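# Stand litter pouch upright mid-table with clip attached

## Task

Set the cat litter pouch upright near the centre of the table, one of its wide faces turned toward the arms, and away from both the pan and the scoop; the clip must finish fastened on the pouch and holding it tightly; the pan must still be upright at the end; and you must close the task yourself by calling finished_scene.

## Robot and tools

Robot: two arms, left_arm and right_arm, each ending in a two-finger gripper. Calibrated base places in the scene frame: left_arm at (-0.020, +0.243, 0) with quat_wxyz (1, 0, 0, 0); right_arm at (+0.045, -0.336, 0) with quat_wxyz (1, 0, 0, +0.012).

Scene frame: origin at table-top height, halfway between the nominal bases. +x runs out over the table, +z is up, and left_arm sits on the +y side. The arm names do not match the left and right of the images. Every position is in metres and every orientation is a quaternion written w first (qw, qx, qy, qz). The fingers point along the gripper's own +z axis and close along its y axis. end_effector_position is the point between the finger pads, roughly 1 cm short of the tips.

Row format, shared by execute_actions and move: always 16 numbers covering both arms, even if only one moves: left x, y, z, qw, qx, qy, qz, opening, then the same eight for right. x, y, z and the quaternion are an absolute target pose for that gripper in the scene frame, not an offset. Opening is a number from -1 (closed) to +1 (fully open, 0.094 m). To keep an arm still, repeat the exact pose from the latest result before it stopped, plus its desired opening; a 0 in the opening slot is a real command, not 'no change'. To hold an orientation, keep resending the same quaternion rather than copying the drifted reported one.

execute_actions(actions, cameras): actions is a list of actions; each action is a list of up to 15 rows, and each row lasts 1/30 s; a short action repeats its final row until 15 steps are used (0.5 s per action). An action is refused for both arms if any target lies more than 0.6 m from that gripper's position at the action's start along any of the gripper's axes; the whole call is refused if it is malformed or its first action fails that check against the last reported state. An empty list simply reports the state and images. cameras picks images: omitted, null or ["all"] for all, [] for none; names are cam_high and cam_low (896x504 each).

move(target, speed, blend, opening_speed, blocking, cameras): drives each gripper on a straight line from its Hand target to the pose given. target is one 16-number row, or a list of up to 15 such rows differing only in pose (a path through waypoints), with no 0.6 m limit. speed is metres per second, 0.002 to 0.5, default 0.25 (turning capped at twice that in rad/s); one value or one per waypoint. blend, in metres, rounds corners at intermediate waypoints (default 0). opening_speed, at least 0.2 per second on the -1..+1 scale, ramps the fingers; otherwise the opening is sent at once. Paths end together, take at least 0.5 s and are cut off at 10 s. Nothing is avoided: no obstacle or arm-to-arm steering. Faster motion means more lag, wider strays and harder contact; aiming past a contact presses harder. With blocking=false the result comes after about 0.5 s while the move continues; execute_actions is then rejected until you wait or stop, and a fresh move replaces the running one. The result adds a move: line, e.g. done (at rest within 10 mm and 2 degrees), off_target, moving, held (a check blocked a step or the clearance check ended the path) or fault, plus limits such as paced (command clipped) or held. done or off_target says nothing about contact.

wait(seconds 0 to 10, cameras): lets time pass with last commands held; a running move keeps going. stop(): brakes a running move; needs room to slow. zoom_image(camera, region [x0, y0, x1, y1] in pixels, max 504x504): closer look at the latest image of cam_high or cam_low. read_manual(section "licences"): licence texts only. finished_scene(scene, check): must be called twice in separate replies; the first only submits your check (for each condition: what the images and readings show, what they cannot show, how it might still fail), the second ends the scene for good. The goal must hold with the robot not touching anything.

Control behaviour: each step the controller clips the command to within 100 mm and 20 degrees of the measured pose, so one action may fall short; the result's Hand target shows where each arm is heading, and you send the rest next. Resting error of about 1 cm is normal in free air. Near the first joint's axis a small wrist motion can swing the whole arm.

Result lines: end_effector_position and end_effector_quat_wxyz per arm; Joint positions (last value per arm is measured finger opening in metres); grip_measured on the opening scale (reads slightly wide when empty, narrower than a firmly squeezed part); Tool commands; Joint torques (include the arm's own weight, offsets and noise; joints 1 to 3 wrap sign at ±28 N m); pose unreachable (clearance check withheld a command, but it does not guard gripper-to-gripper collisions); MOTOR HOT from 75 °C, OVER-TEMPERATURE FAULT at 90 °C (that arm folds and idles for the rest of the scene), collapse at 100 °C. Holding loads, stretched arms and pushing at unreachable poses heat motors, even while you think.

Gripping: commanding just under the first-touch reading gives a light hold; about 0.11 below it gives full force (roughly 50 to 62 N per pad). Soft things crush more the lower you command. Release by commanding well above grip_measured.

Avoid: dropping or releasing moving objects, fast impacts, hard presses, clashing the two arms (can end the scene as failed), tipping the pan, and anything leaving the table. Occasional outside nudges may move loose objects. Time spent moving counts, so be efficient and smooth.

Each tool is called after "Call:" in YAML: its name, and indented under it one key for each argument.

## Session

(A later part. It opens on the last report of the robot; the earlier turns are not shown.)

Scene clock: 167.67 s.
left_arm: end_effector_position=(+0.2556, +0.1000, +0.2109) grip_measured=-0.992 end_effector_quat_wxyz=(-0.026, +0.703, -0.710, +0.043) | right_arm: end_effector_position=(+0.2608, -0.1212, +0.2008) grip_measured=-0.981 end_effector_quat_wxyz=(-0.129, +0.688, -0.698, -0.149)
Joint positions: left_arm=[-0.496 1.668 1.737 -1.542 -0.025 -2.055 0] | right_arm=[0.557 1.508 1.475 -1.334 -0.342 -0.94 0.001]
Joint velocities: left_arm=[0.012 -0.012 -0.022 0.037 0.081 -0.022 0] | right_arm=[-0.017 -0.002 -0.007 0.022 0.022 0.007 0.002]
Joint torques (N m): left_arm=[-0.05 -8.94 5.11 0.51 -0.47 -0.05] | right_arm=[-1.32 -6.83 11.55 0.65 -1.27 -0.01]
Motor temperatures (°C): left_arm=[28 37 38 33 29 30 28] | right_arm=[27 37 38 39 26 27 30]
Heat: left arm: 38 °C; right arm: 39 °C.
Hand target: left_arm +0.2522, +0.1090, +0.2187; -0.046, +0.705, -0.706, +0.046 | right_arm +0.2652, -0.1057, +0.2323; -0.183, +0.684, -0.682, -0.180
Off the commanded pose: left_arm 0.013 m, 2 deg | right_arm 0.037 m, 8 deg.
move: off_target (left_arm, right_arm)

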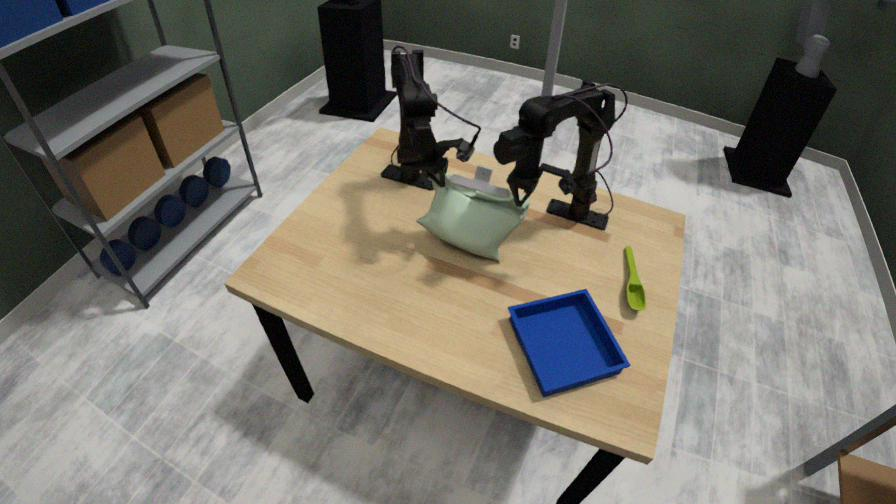

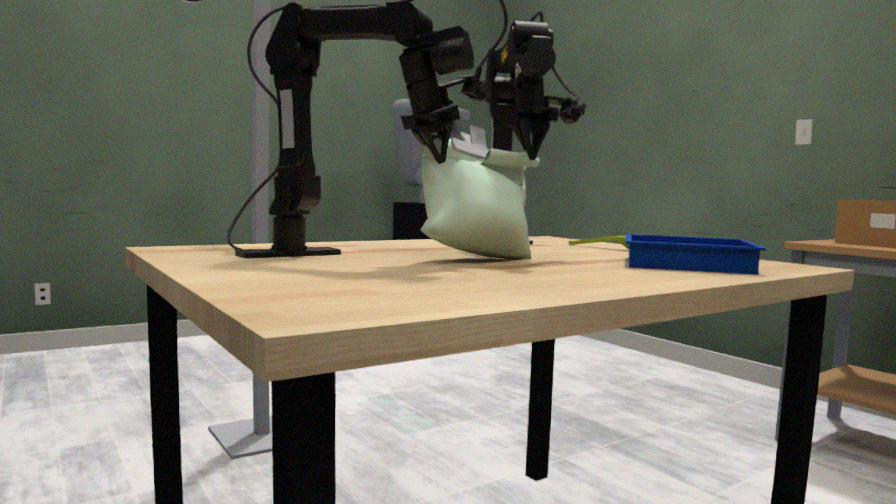

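Call:
execute_actions:
  actions: []

Scene clock: 168.23 s.
left_arm: end_effector_position=(+0.2556, +0.1000, +0.2109) grip_measured=-0.992 end_effector_quat_wxyz=(-0.026, +0.703, -0.710, +0.043) | right_arm: end_effector_position=(+0.2607, -0.1213, +0.2008) grip_measured=-0.981 end_effector_quat_wxyz=(-0.129, +0.688, -0.698, -0.149)
Joint positions: left_arm=[-0.496 1.668 1.737 -1.542 -0.025 -2.055 0] | right_arm=[0.557 1.508 1.475 -1.335 -0.342 -0.94 0.001]
Joint velocities: left_arm=[-0.012 -0.022 0.002 -0.022 0.007 -0.066 0] | right_arm=[-0.017 0.007 0.002 -0.022 0.007 0.007 0]
Joint torques (N m): left_arm=[0.01 -8.99 5.63 0.5 -0.47 -0.02] | right_arm=[-1.22 -6.67 11.52 0.63 -1.28 -0.05]
Motor temperatures (°C): left_arm=[28 37 38 33 29 30 28] | right_arm=[27 37 38 39 26 27 30]
Heat: left arm: 38 °C; right arm: 39 °C.
Hand target: left_arm +0.2522, +0.1090, +0.2187; -0.046, +0.705, -0.706, +0.046 | right_arm +0.2652, -0.1058, +0.2323; -0.183, +0.684, -0.682, -0.180
Tool commands: left_gripper/opening=-1.0 right_gripper/opening=-1.0
Off the commanded pose: left_arm 0.013 m, 2 deg | right_arm 0.037 m, 8 deg.

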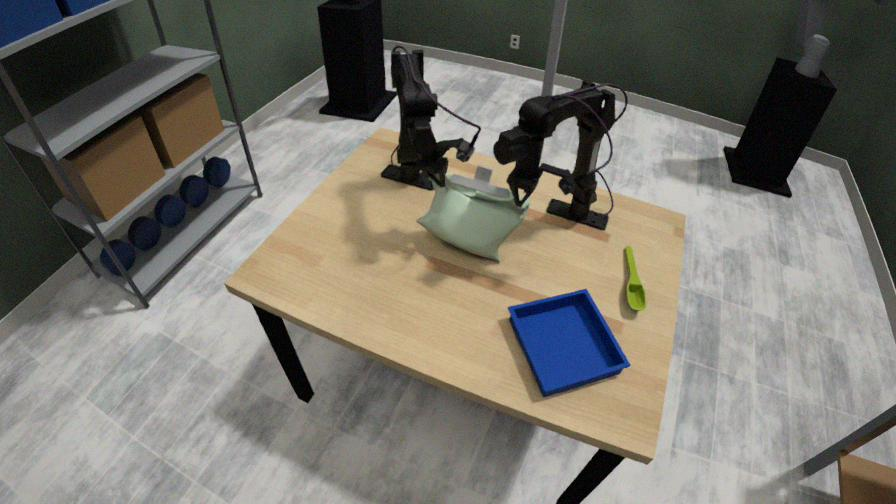

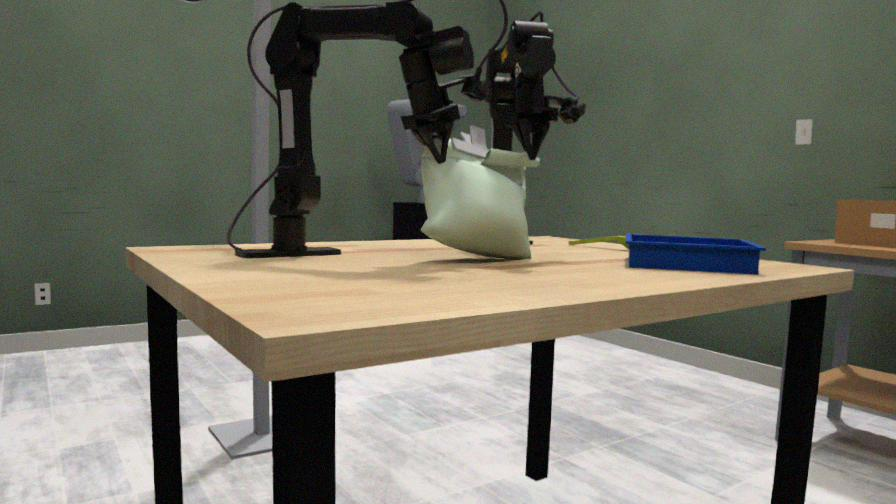

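Call:
zoom_image:
  camera: "cam_low"
  region: [370, 90, 590, 280]

Call:
zoom_image:
  camera: "cam_high"
  region: [390, 110, 570, 280]

Scaled by 2.291.

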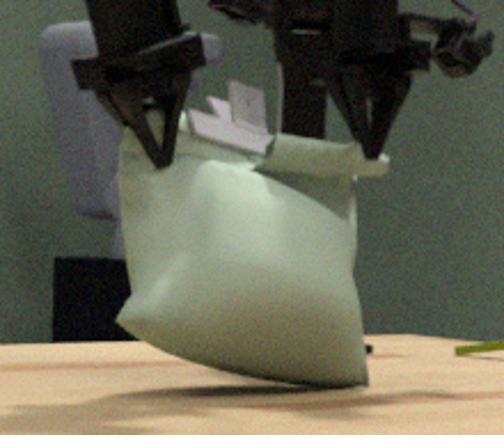

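Scaled by 2.800.

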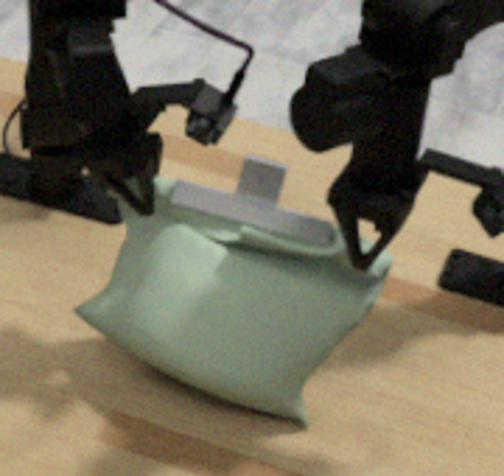

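Call:
move:
  target:
    - [0.267, 0.109, 0.236, 0.06777, -0.70385, 0.70385, -0.06777, -1, 0.281, -0.103, 0.212, 0.183, -0.683, 0.683, 0.183, -1]
  speed: 0.05

Scene clock: 173.60 s.
left_arm: end_effector_position=(+0.2640, +0.1018, +0.2208) grip_measured=-0.992 end_effector_quat_wxyz=(-0.047, +0.702, -0.708, +0.057) | right_arm: end_effector_position=(+0.2746, -0.1185, +0.1951) grip_measured=-0.981 end_effector_quat_wxyz=(-0.138, +0.684, -0.699, -0.157)
Joint positions: left_arm=[-0.496 1.668 1.773 -1.539 -0.057 -2.053 0] | right_arm=[0.527 1.54 1.475 -1.296 -0.367 -0.961 0.001]
Joint velocities: left_arm=[-0.002 0.017 -0.017 0.007 0.022 -0.037 -0.001] | right_arm=[0.007 0.007 -0.002 0.051 -0.022 0.007 -0.001]
Joint torques (N m): left_arm=[0.39 -7.47 9.17 0.52 -0.41 0.03] | right_arm=[-1.07 -6.5 8.12 0.93 -1.15 -0.18]
Motor temperatures (°C): left_arm=[28 36 38 33 29 30 28] | right_arm=[27 37 40 38 27 27 30]
Heat: left arm: 38 °C; right arm: 40 °C.
Hand target: left_arm +0.2671, +0.1087, +0.2353; -0.067, +0.704, -0.704, +0.069 | right_arm +0.2805, -0.1049, +0.2132; -0.182, +0.685, -0.682, -0.181
Off the commanded pose: left_arm 0.017 m, 3 deg | right_arm 0.024 m, 6 deg.
move: off_target (left_arm, right_arm)

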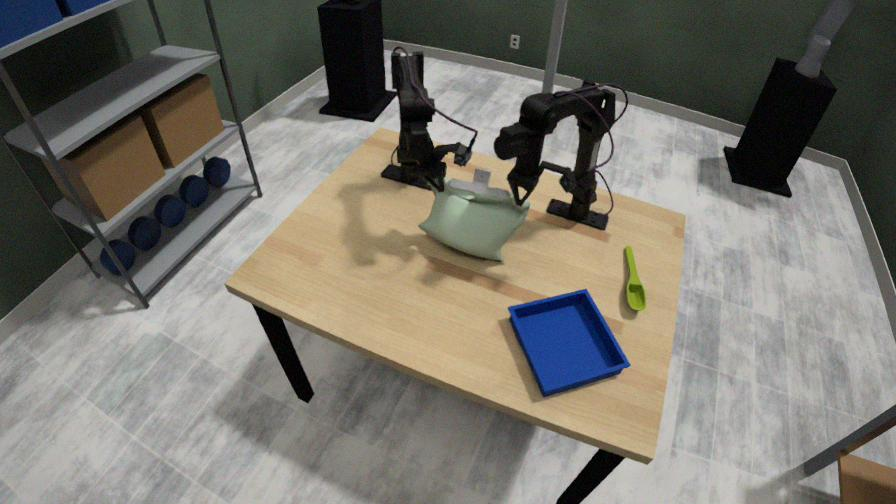

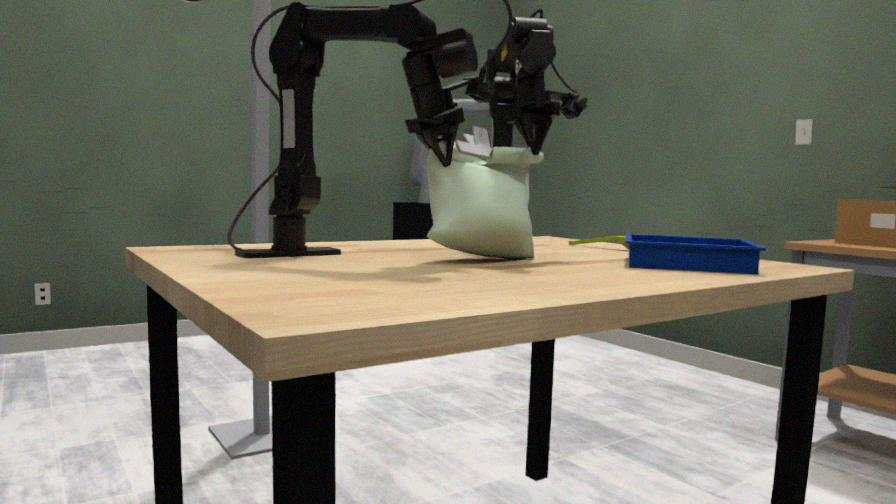

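Call:
zoom_image:
  camera: "cam_low"
  region: [370, 90, 590, 280]

Call:
zoom_image:
  camera: "cam_high"
  region: [390, 110, 570, 280]

Scaled by 2.291.

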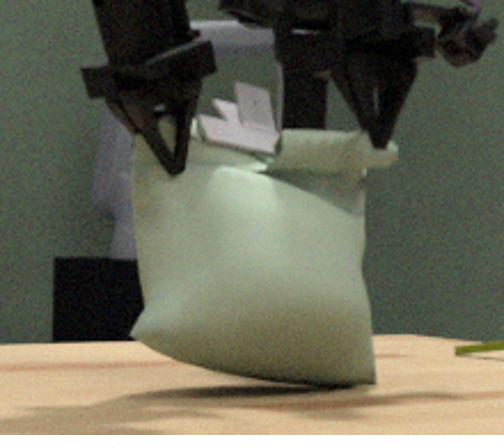

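Scaled by 2.800.

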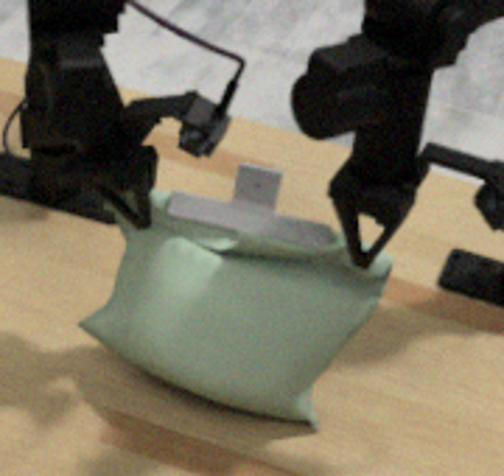

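Call:
move:
  target:
    - [0.270, 0.109, 0.236, 0.06777, -0.70385, 0.70385, -0.06777, -1, 0.286, -0.106, 0.184, 0.183, -0.683, 0.683, 0.183, -1]
  speed: 0.05

Call:
zoom_image:
  camera: "cam_low"
  region: [370, 90, 590, 280]

Call:
zoom_image:
  camera: "cam_high"
  region: [390, 110, 570, 280]

Scene clock: 175.13 s.
left_arm: end_effector_position=(+0.2648, +0.1025, +0.2234) grip_measured=-0.992 end_effector_quat_wxyz=(-0.050, +0.700, -0.710, +0.058) | right_arm: end_effector_position=(+0.2838, -0.1142, +0.1780) grip_measured=-0.981 end_effector_quat_wxyz=(-0.157, +0.683, -0.693, -0.166)
Joint positions: left_arm=[-0.496 1.668 1.782 -1.544 -0.062 -2.049 0] | right_arm=[0.507 1.54 1.392 -1.185 -0.399 -0.978 0.001]
Joint velocities: left_arm=[0.007 -0.002 -0.007 -0.037 0.007 0.007 -0.002] | right_arm=[-0.017 0.002 -0.002 -0.051 -0.037 0.037 -0.001]
Joint torques (N m): left_arm=[0.94 -6.61 9.36 0.54 -0.4 0.03] | right_arm=[-0.83 -6.84 5.76 0.94 -0.86 -0.11]
Motor temperatures (°C): left_arm=[28 36 38 33 29 30 28] | right_arm=[27 37 40 37 27 27 30]
Heat: left arm: 38 °C; right arm: 40 °C.
Hand target: left_arm +0.2698, +0.1089, +0.2355; -0.068, +0.704, -0.704, +0.068 | right_arm +0.2862, -0.1068, +0.1847; -0.182, +0.684, -0.683, -0.182
Off the commanded pose: left_arm 0.015 m, 2 deg | right_arm 0.010 m, 4 deg.
move: off_target (left_arm, right_arm)

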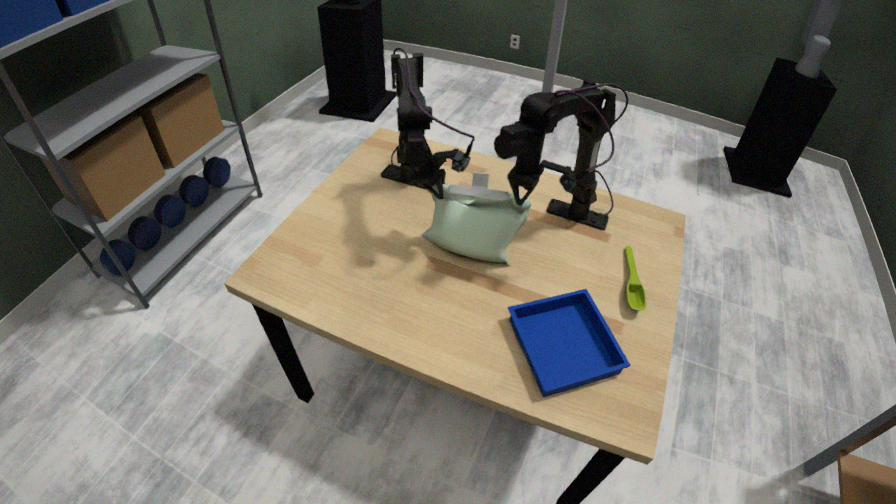

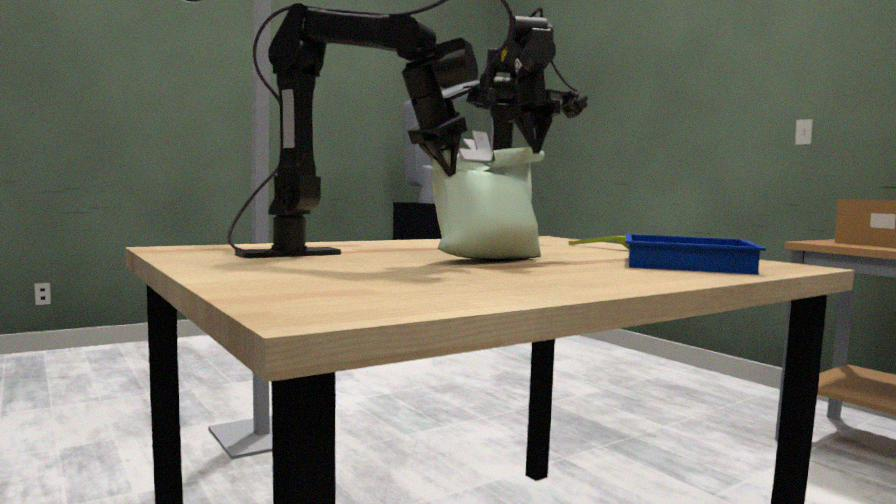

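Scaled by 2.291.

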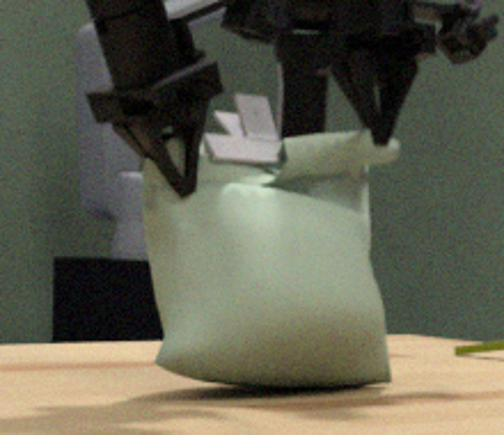

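Scaled by 2.800.

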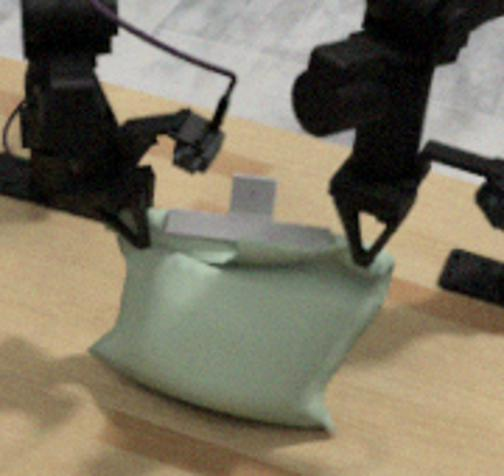

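Call:
move:
  target:
    - [0.288, 0.109, 0.228, 0.06777, -0.70385, 0.70385, -0.06777, -1, 0.303, -0.108, 0.178, 0.183, -0.683, 0.683, 0.183, -1]
  speed: 0.05

Call:
zoom_image:
  camera: "cam_low"
  region: [370, 90, 590, 280]

Call:
zoom_image:
  camera: "cam_high"
  region: [390, 110, 570, 280]

Scene clock: 176.53 s.
left_arm: end_effector_position=(+0.2783, +0.1006, +0.2171) grip_measured=-0.992 end_effector_quat_wxyz=(-0.046, +0.699, -0.712, +0.058) | right_arm: end_effector_position=(+0.2948, -0.1168, +0.1696) grip_measured=-0.981 end_effector_quat_wxyz=(-0.157, +0.682, -0.693, -0.173)
Joint positions: left_arm=[-0.475 1.714 1.809 -1.527 -0.051 -2.024 0] | right_arm=[0.472 1.576 1.392 -1.167 -0.421 -1.013 0.001]
Joint velocities: left_arm=[-0.007 -0.007 0.007 -0.022 0.095 0.007 0.001] | right_arm=[0.012 -0.017 -0.027 0.007 -0.022 -0.007 -0.002]
Joint torques (N m): left_arm=[1.52 -6.82 9.24 0.64 -0.42 0.01] | right_arm=[-0.79 -5.78 7.79 0.83 -0.71 -0.11]
Motor temperatures (°C): left_arm=[28 35 38 33 29 30 28] | right_arm=[27 37 39 37 27 27 30]
Heat: left arm: 38 °C; right arm: 39 °C.
Hand target: left_arm +0.2876, +0.1086, +0.2276; -0.067, +0.704, -0.704, +0.069 | right_arm +0.3029, -0.1090, +0.1784; -0.183, +0.684, -0.683, -0.182
Off the commanded pose: left_arm 0.017 m, 3 deg | right_arm 0.015 m, 3 deg.
move: off_target (left_arm, right_arm)

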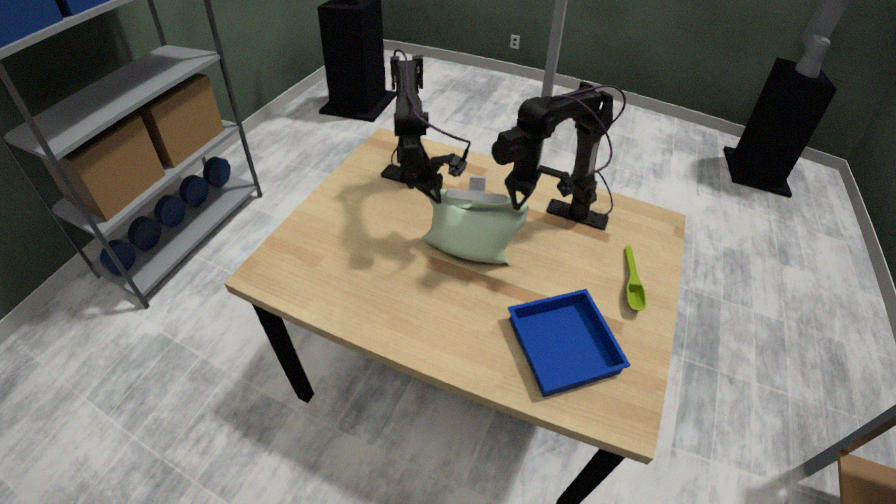

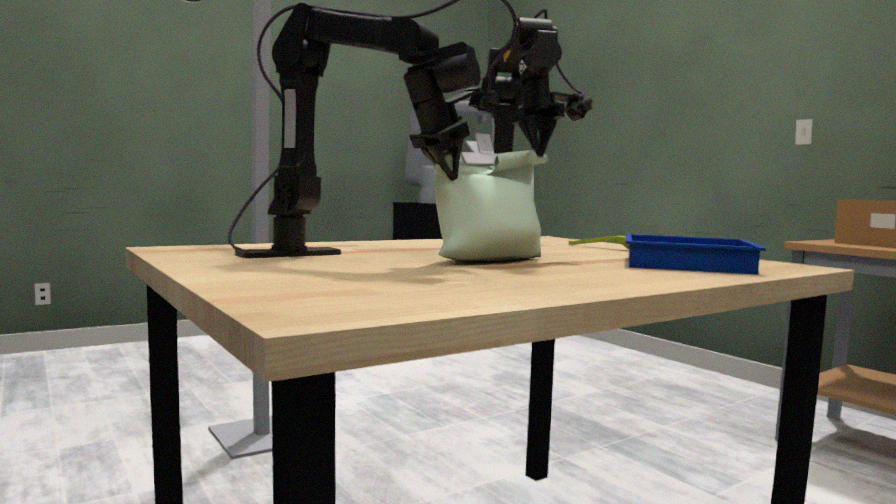

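Scaled by 2.291.

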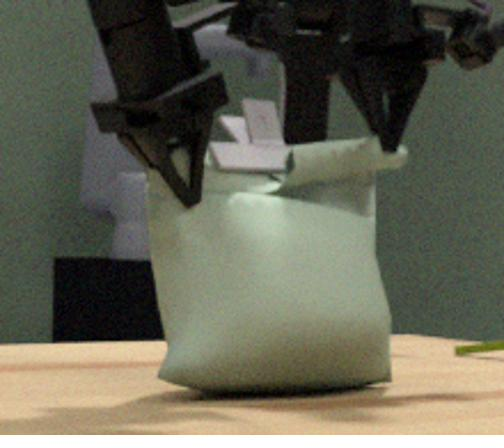

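Scaled by 2.800.

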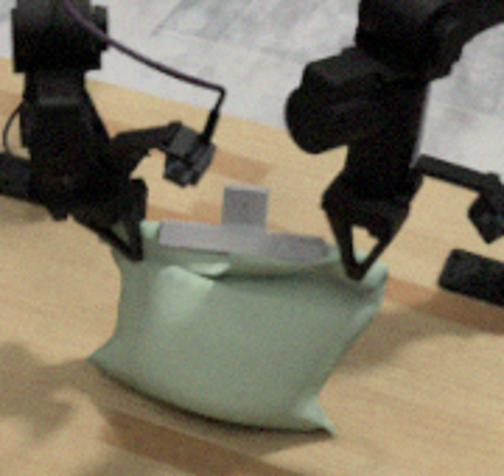

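Call:
move:
  target:
    - [0.292, 0.109, 0.214, 0.06777, -0.70385, 0.70385, -0.06777, -1, 0.307, -0.109, 0.165, 0.183, -0.683, 0.683, 0.183, -1]
  speed: 0.05

Call:
zoom_image:
  camera: "cam_low"
  region: [370, 90, 590, 280]

Call:
zoom_image:
  camera: "cam_high"
  region: [390, 110, 570, 280]

Scene clock: 177.67 s.
left_arm: end_effector_position=(+0.2865, +0.0991, +0.2126) grip_measured=-0.992 end_effector_quat_wxyz=(-0.051, +0.699, -0.710, +0.069) | right_arm: end_effector_position=(+0.3019, -0.1163, +0.1660) grip_measured=-0.981 end_effector_quat_wxyz=(-0.165, +0.683, -0.691, -0.171)
Joint positions: left_arm=[-0.468 1.714 1.786 -1.479 -0.051 -2.018 0] | right_arm=[0.462 1.586 1.385 -1.136 -0.423 -1.023 0.001]
Joint velocities: left_arm=[-0.012 0.007 0.007 0.037 0.037 -0.037 0] | right_arm=[-0.002 -0.012 0.002 -0.081 -0.066 0.007 0.001]
Joint torques (N m): left_arm=[1.28 -7.12 5.55 0.86 -0.45 0.05] | right_arm=[-0.94 -5.82 5.3 0.97 -0.71 -0.11]
Motor temperatures (°C): left_arm=[28 35 38 33 29 30 28] | right_arm=[27 37 39 37 27 27 30]
Heat: left arm: 38 °C; right arm: 39 °C.
Hand target: left_arm +0.2919, +0.1087, +0.2137; -0.067, +0.704, -0.704, +0.068 | right_arm +0.3070, -0.1096, +0.1655; -0.183, +0.684, -0.683, -0.182
Off the commanded pose: left_arm 0.011 m, 2 deg | right_arm 0.009 m, 3 deg.
move: off_target (left_arm, right_arm)

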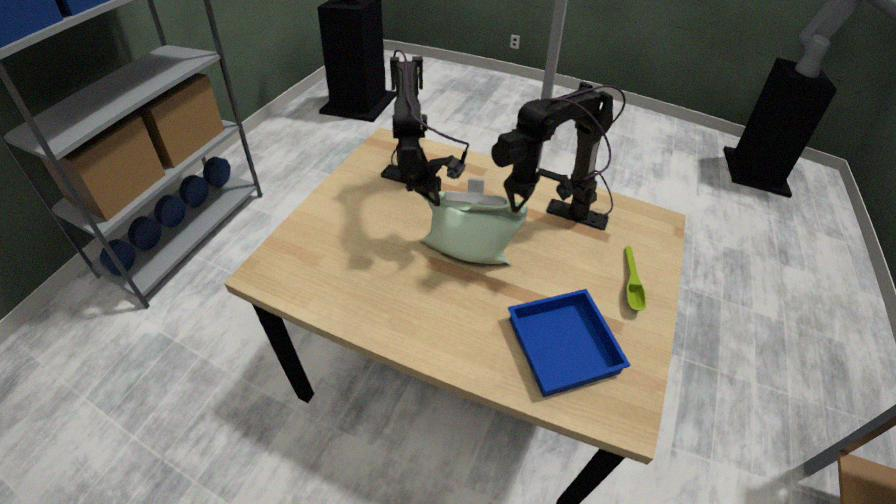

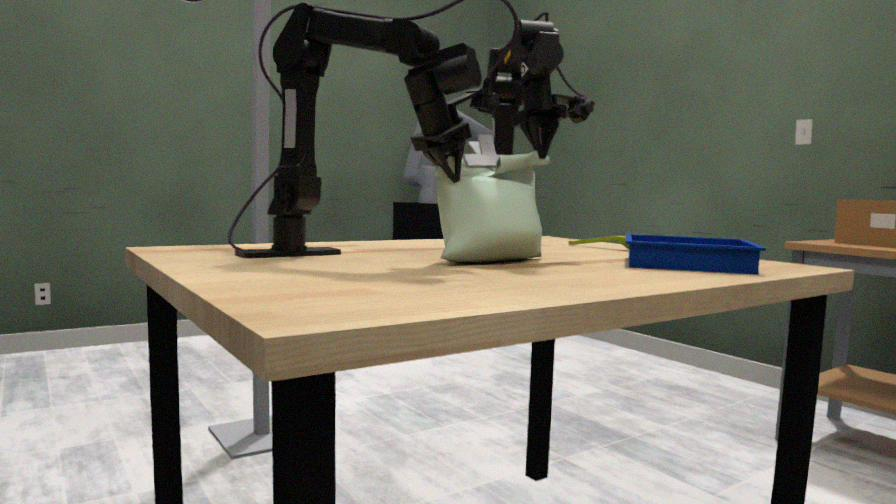

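Scaled by 2.291.

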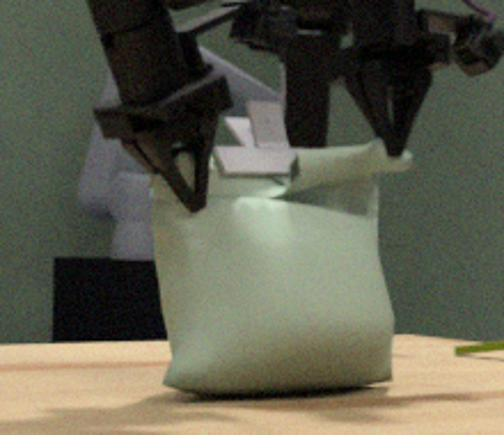

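Scaled by 2.800.

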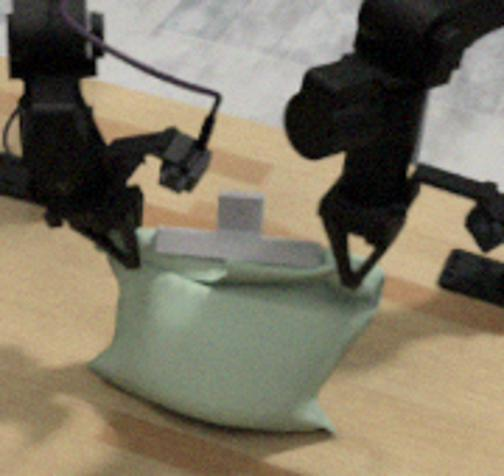

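Call:
move:
  target:
    - [0.294, 0.109, 0.202, 0.06777, -0.70385, 0.70385, -0.06777, -1, 0.308, -0.109, 0.154, 0.183, -0.683, 0.683, 0.183, -1]
  speed: 0.05

Call:
zoom_image:
  camera: "cam_low"
  region: [370, 90, 590, 280]

Call:
zoom_image:
  camera: "cam_high"
  region: [390, 110, 570, 280]

Scene clock: 178.73 s.
left_arm: end_effector_position=(+0.2910, +0.0988, +0.2000) grip_measured=-0.992 end_effector_quat_wxyz=(-0.051, +0.700, -0.709, +0.070) | right_arm: end_effector_position=(+0.3032, -0.1163, +0.1580) grip_measured=-0.981 end_effector_quat_wxyz=(-0.167, +0.683, -0.690, -0.171)
Joint positions: left_arm=[-0.463 1.714 1.734 -1.424 -0.051 -2.017 0] | right_arm=[0.459 1.586 1.352 -1.1 -0.426 -1.026 0.001]
Joint velocities: left_arm=[-0.027 -0.012 0.002 0.007 0.022 -0.066 -0.001] | right_arm=[-0.002 0.007 -0.002 -0.007 -0.007 -0.022 0.001]
Joint torques (N m): left_arm=[1.02 -8.01 5.74 0.76 -0.4 0.04] | right_arm=[-0.5 -5.59 4.67 1.09 -0.69 -0.1]
Motor temperatures (°C): left_arm=[28 35 38 33 29 30 28] | right_arm=[27 37 39 37 27 27 30]
Heat: left arm: 38 °C; right arm: 39 °C.
Hand target: left_arm +0.2939, +0.1087, +0.2020; -0.067, +0.704, -0.704, +0.068 | right_arm +0.3078, -0.1096, +0.1543; -0.182, +0.683, -0.683, -0.183
Off the commanded pose: left_arm 0.011 m, 2 deg | right_arm 0.010 m, 2 deg.
move: off_target (left_arm)

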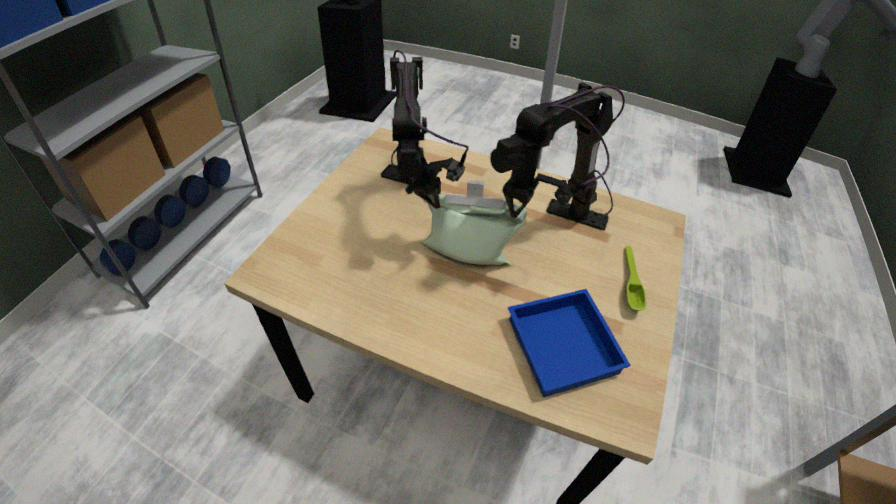

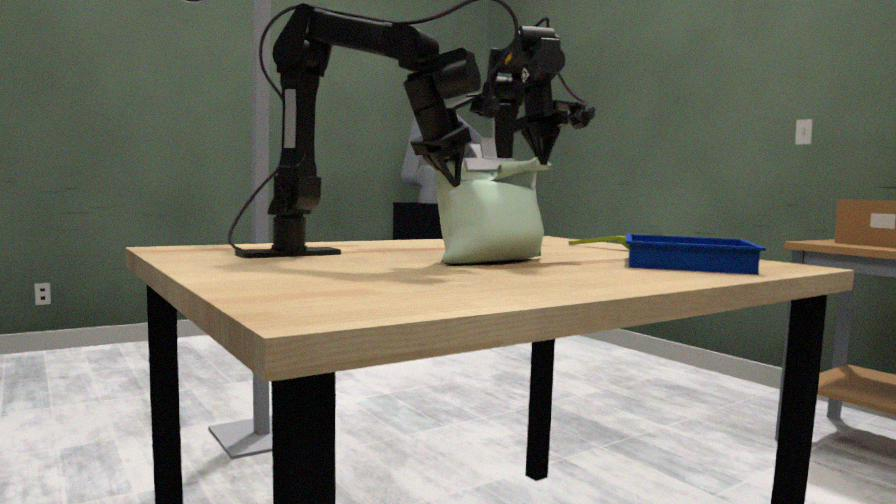

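Scaled by 2.291.

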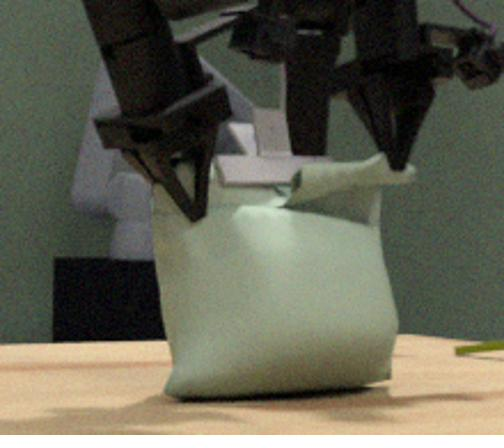

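Scaled by 2.800.

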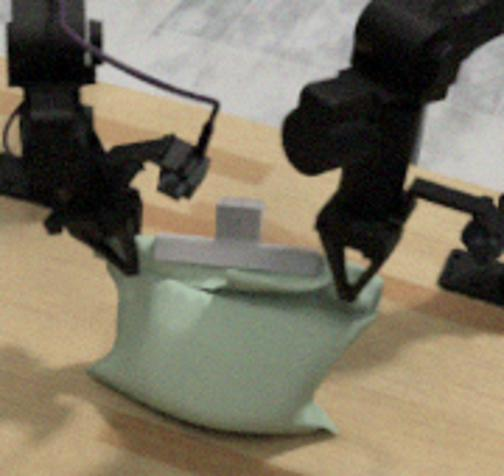

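Call:
move:
  target:
    - [0.293, 0.109, 0.212, 0.06777, -0.70385, 0.70385, -0.06777, -1, 0.308, -0.109, 0.163, 0.183, -0.683, 0.683, 0.183, -1]
  speed: 0.05

Call:
zoom_image:
  camera: "cam_low"
  region: [370, 90, 590, 280]

Call:
zoom_image:
  camera: "cam_high"
  region: [390, 110, 570, 280]

Scene clock: 179.93 s.
left_arm: end_effector_position=(+0.2898, +0.0993, +0.2024) grip_measured=-0.992 end_effector_quat_wxyz=(-0.050, +0.700, -0.709, +0.069) | right_arm: end_effector_position=(+0.3028, -0.1165, +0.1579) grip_measured=-0.981 end_effector_quat_wxyz=(-0.167, +0.683, -0.690, -0.172)
Joint positions: left_arm=[-0.463 1.714 1.744 -1.437 -0.05 -2.017 0] | right_arm=[0.459 1.586 1.352 -1.102 -0.426 -1.026 0.001]
Joint velocities: left_arm=[-0.012 -0.002 0.002 0.081 -0.007 -0.022 0] | right_arm=[-0.002 -0.012 -0.007 -0.007 0.007 0.007 -0.001]
Joint torques (N m): left_arm=[0.96 -7.19 8.8 0.53 -0.45 0.04] | right_arm=[-0.44 -5.65 7.5 0.76 -0.65 -0.06]
Motor temperatures (°C): left_arm=[28 35 38 33 29 30 28] | right_arm=[27 37 38 37 27 27 30]
Heat: left arm: 38 °C; right arm: 38 °C.
Hand target: left_arm +0.2929, +0.1088, +0.2118; -0.068, +0.704, -0.704, +0.068 | right_arm +0.3079, -0.1095, +0.1633; -0.183, +0.683, -0.683, -0.183
Off the commanded pose: left_arm 0.014 m, 2 deg | right_arm 0.010 m, 2 deg.
move: off_target (left_arm)

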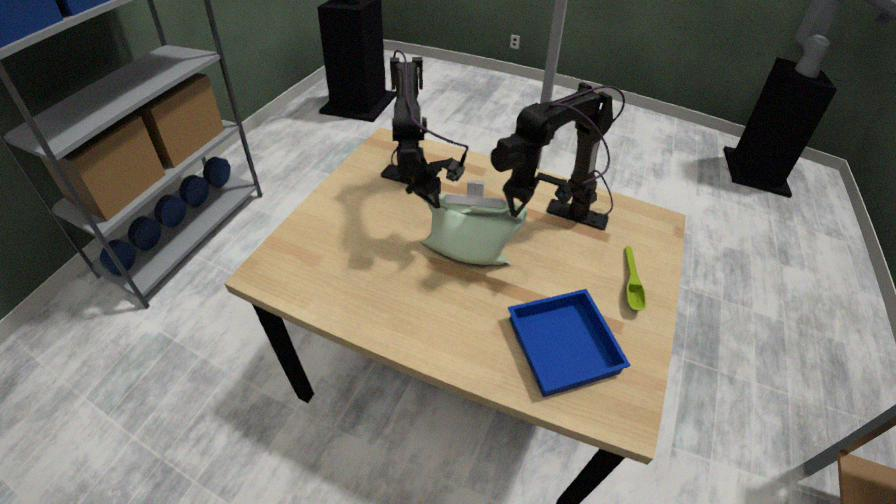

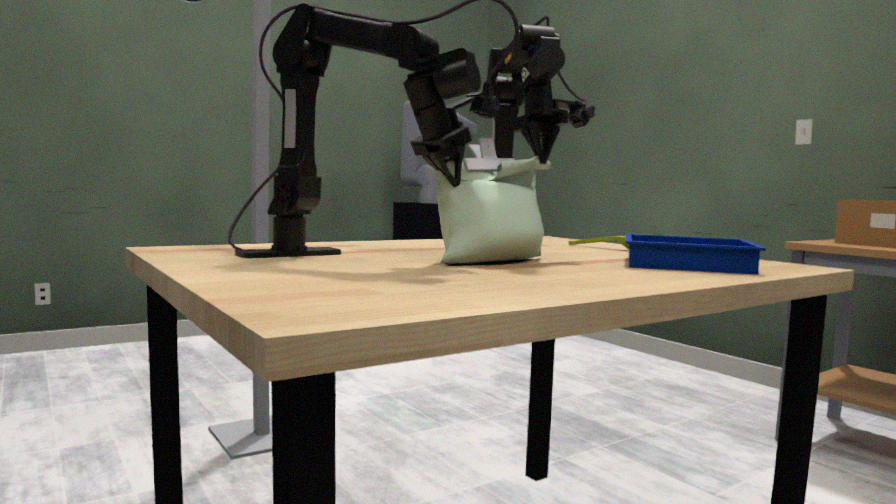

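Scaled by 2.291.

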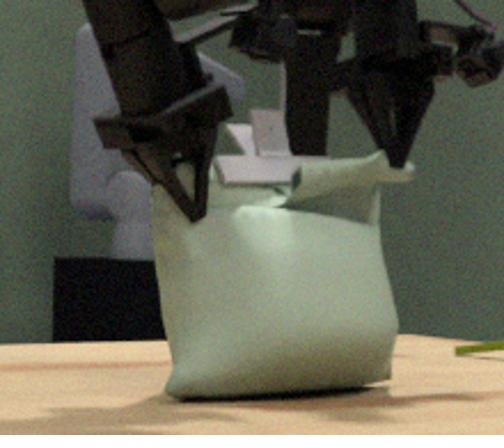

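Scaled by 2.800.

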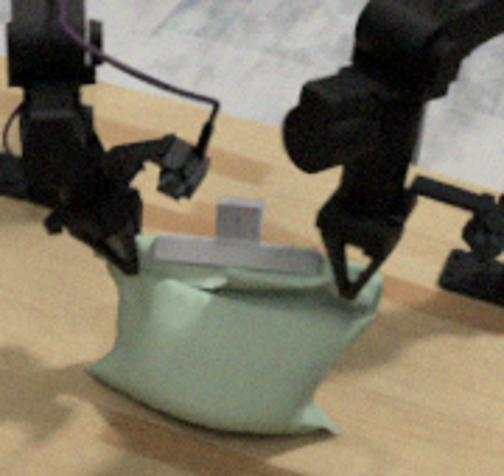

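Call:
move:
  target:
    - [0.293, 0.109, 0.219, 0.06777, -0.70385, 0.70385, -0.06777, -1, 0.308, -0.109, 0.170, 0.183, -0.683, 0.683, 0.183, -1]
  speed: 0.05

Call:
zoom_image:
  camera: "cam_low"
  region: [370, 90, 590, 280]

Call:
zoom_image:
  camera: "cam_high"
  region: [390, 110, 570, 280]

Scene clock: 181.10 s.
left_arm: end_effector_position=(+0.2874, +0.0996, +0.2093) grip_measured=-0.992 end_effector_quat_wxyz=(-0.048, +0.700, -0.710, +0.068) | right_arm: end_effector_position=(+0.3024, -0.1163, +0.1604) grip_measured=-0.981 end_effector_quat_wxyz=(-0.166, +0.683, -0.690, -0.173)
Joint positions: left_arm=[-0.463 1.716 1.776 -1.471 -0.046 -2.016 0] | right_arm=[0.459 1.586 1.361 -1.112 -0.428 -1.026 0.001]
Joint velocities: left_arm=[-0.007 -0.002 0.007 0.037 0.007 -0.051 0] | right_arm=[-0.002 0.007 -0.017 -0.081 -0.007 -0.051 0]
Joint torques (N m): left_arm=[0.99 -6.69 9.39 0.51 -0.48 0.02] | right_arm=[-0.57 -5.7 8.94 0.6 -0.68 -0.04]
Motor temperatures (°C): left_arm=[28 35 38 33 29 30 28] | right_arm=[27 37 38 37 27 27 30]
Heat: left arm: 38 °C; right arm: 38 °C.
Hand target: left_arm +0.2930, +0.1088, +0.2188; -0.068, +0.704, -0.704, +0.069 | right_arm +0.3078, -0.1095, +0.1703; -0.183, +0.683, -0.683, -0.183
Off the commanded pose: left_arm 0.015 m, 2 deg | right_arm 0.013 m, 2 deg.
move: off_target (left_arm, right_arm)

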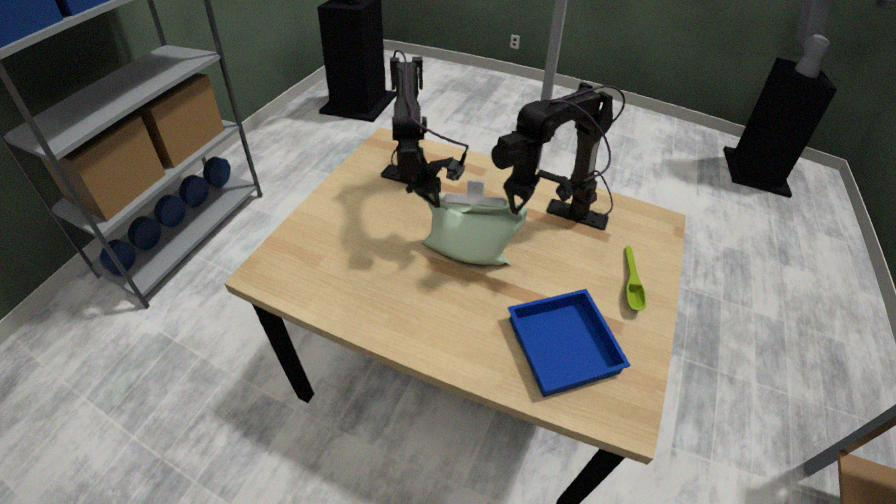

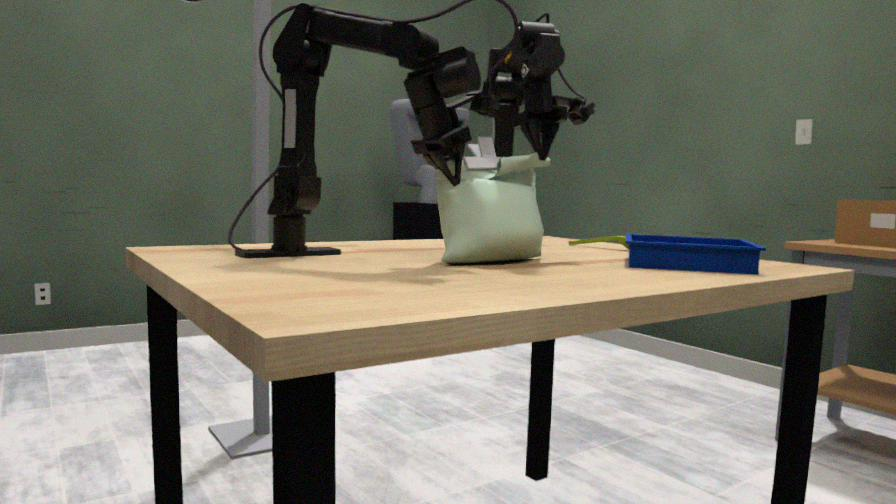

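Scaled by 2.291.

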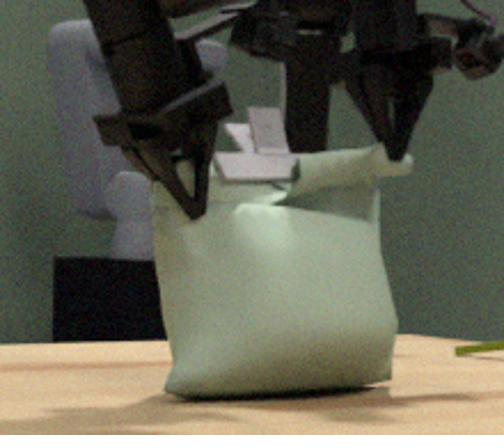

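Scaled by 2.800.

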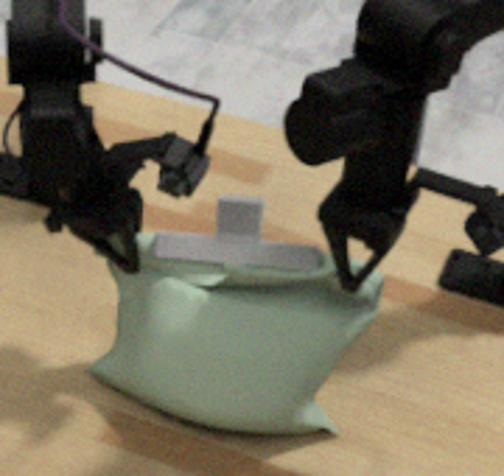

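Call:
zoom_image:
  camera: "cam_high"
  region: [425, 170, 535, 230]

Call:
zoom_image:
  camera: "cam_low"
  region: [430, 120, 560, 200]

Scaled by 4.582.

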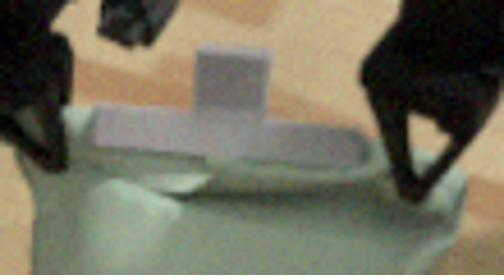

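Scaled by 3.877.

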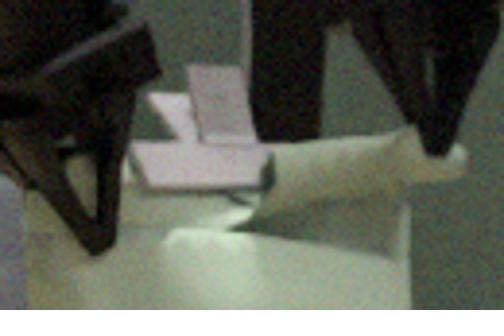

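Call:
move:
  target:
    - [0.293, 0.109, 0.219, 0.06777, -0.70385, 0.70385, -0.06777, -0.7, 0.308, -0.109, 0.170, 0.183, -0.683, 0.683, 0.183, -0.7]
  speed: 0.05
  opening_speed: 0.25

Call:
zoom_image:
  camera: "cam_low"
  region: [370, 90, 590, 280]

Call:
zoom_image:
  camera: "cam_high"
  region: [390, 110, 570, 280]

Scene clock: 182.83 s.
left_arm: end_effector_position=(+0.2922, +0.1045, +0.2138) grip_measured=-0.701 end_effector_quat_wxyz=(-0.060, +0.703, -0.705, +0.071) | right_arm: end_effector_position=(+0.3003, -0.1165, +0.1604) grip_measured=-0.702 end_effector_quat_wxyz=(-0.163, +0.682, -0.690, -0.176)
Joint positions: left_arm=[-0.454 1.716 1.792 -1.472 -0.067 -2.016 0.014] | right_arm=[0.459 1.586 1.361 -1.12 -0.433 -1.027 0.014]
Joint velocities: left_arm=[0.002 -0.017 0.002 -0.066 -0.037 -0.051 0] | right_arm=[-0.007 -0.012 0.012 -0.051 -0.051 -0.007 -0.002]
Joint torques (N m): left_arm=[0.4 -6.52 8.2 0.55 -0.25 0.05] | right_arm=[-0.42 -5.46 8.91 0.67 -0.66 -0.08]
Motor temperatures (°C): left_arm=[28 35 39 33 29 30 28] | right_arm=[27 37 39 37 27 27 30]
Heat: left arm: 39 °C; right arm: 39 °C.
Hand target: left_arm +0.2932, +0.1089, +0.2188; -0.068, +0.704, -0.704, +0.068 | right_arm +0.3078, -0.1096, +0.1702; -0.183, +0.683, -0.683, -0.183
Off the commanded pose: left_arm 0.007 m, 1 deg | right_arm 0.014 m, 3 deg.
move: off_target (right_arm)

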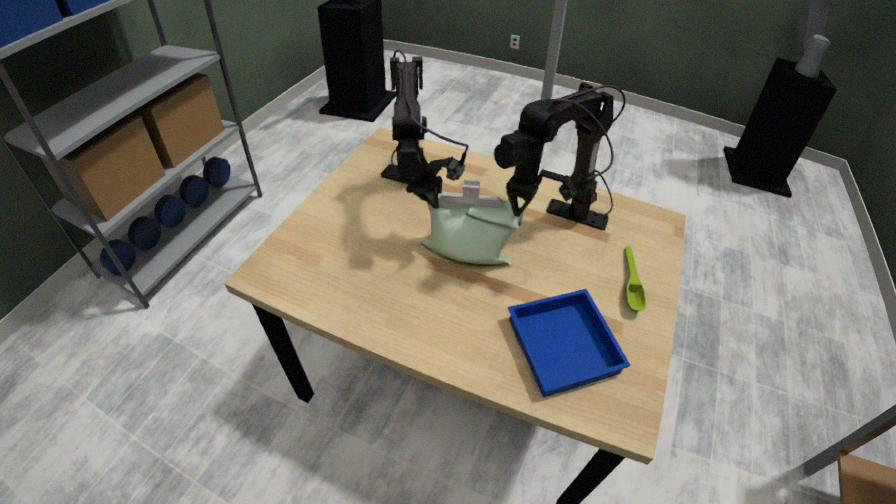

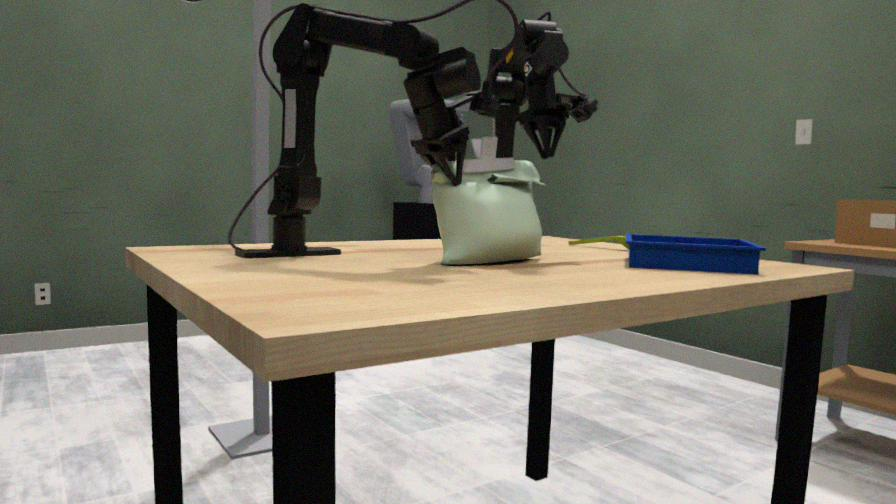

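Scaled by 2.291.

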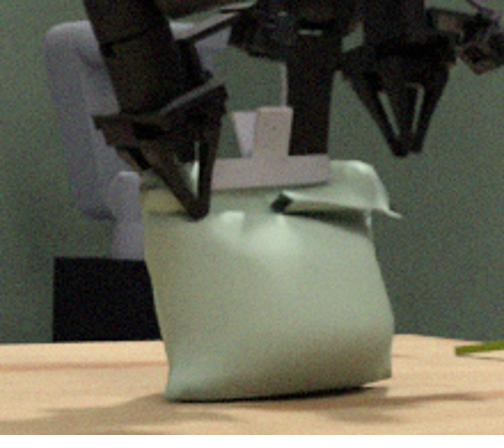

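Scaled by 2.800.

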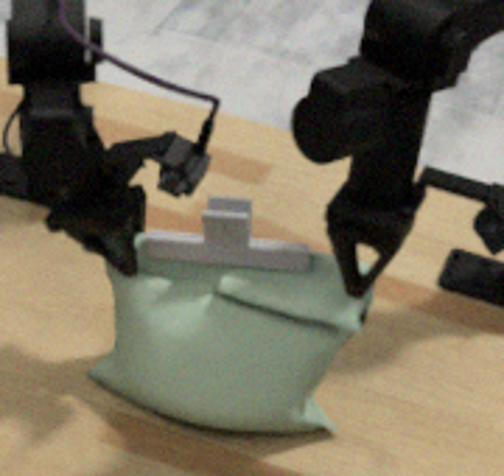

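Call:
zoom_image:
  camera: "cam_high"
  region: [425, 170, 535, 230]

Call:
zoom_image:
  camera: "cam_low"
  region: [430, 120, 560, 200]

Scaled by 4.582.

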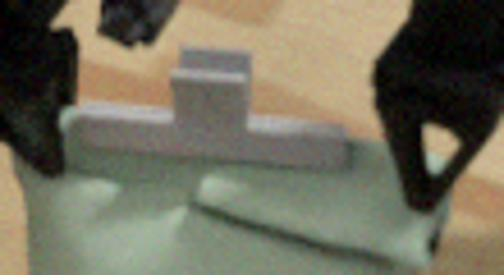

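Scaled by 3.877.

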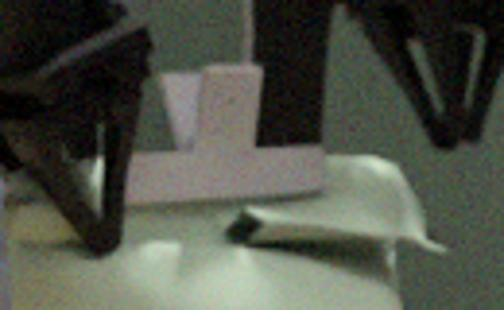

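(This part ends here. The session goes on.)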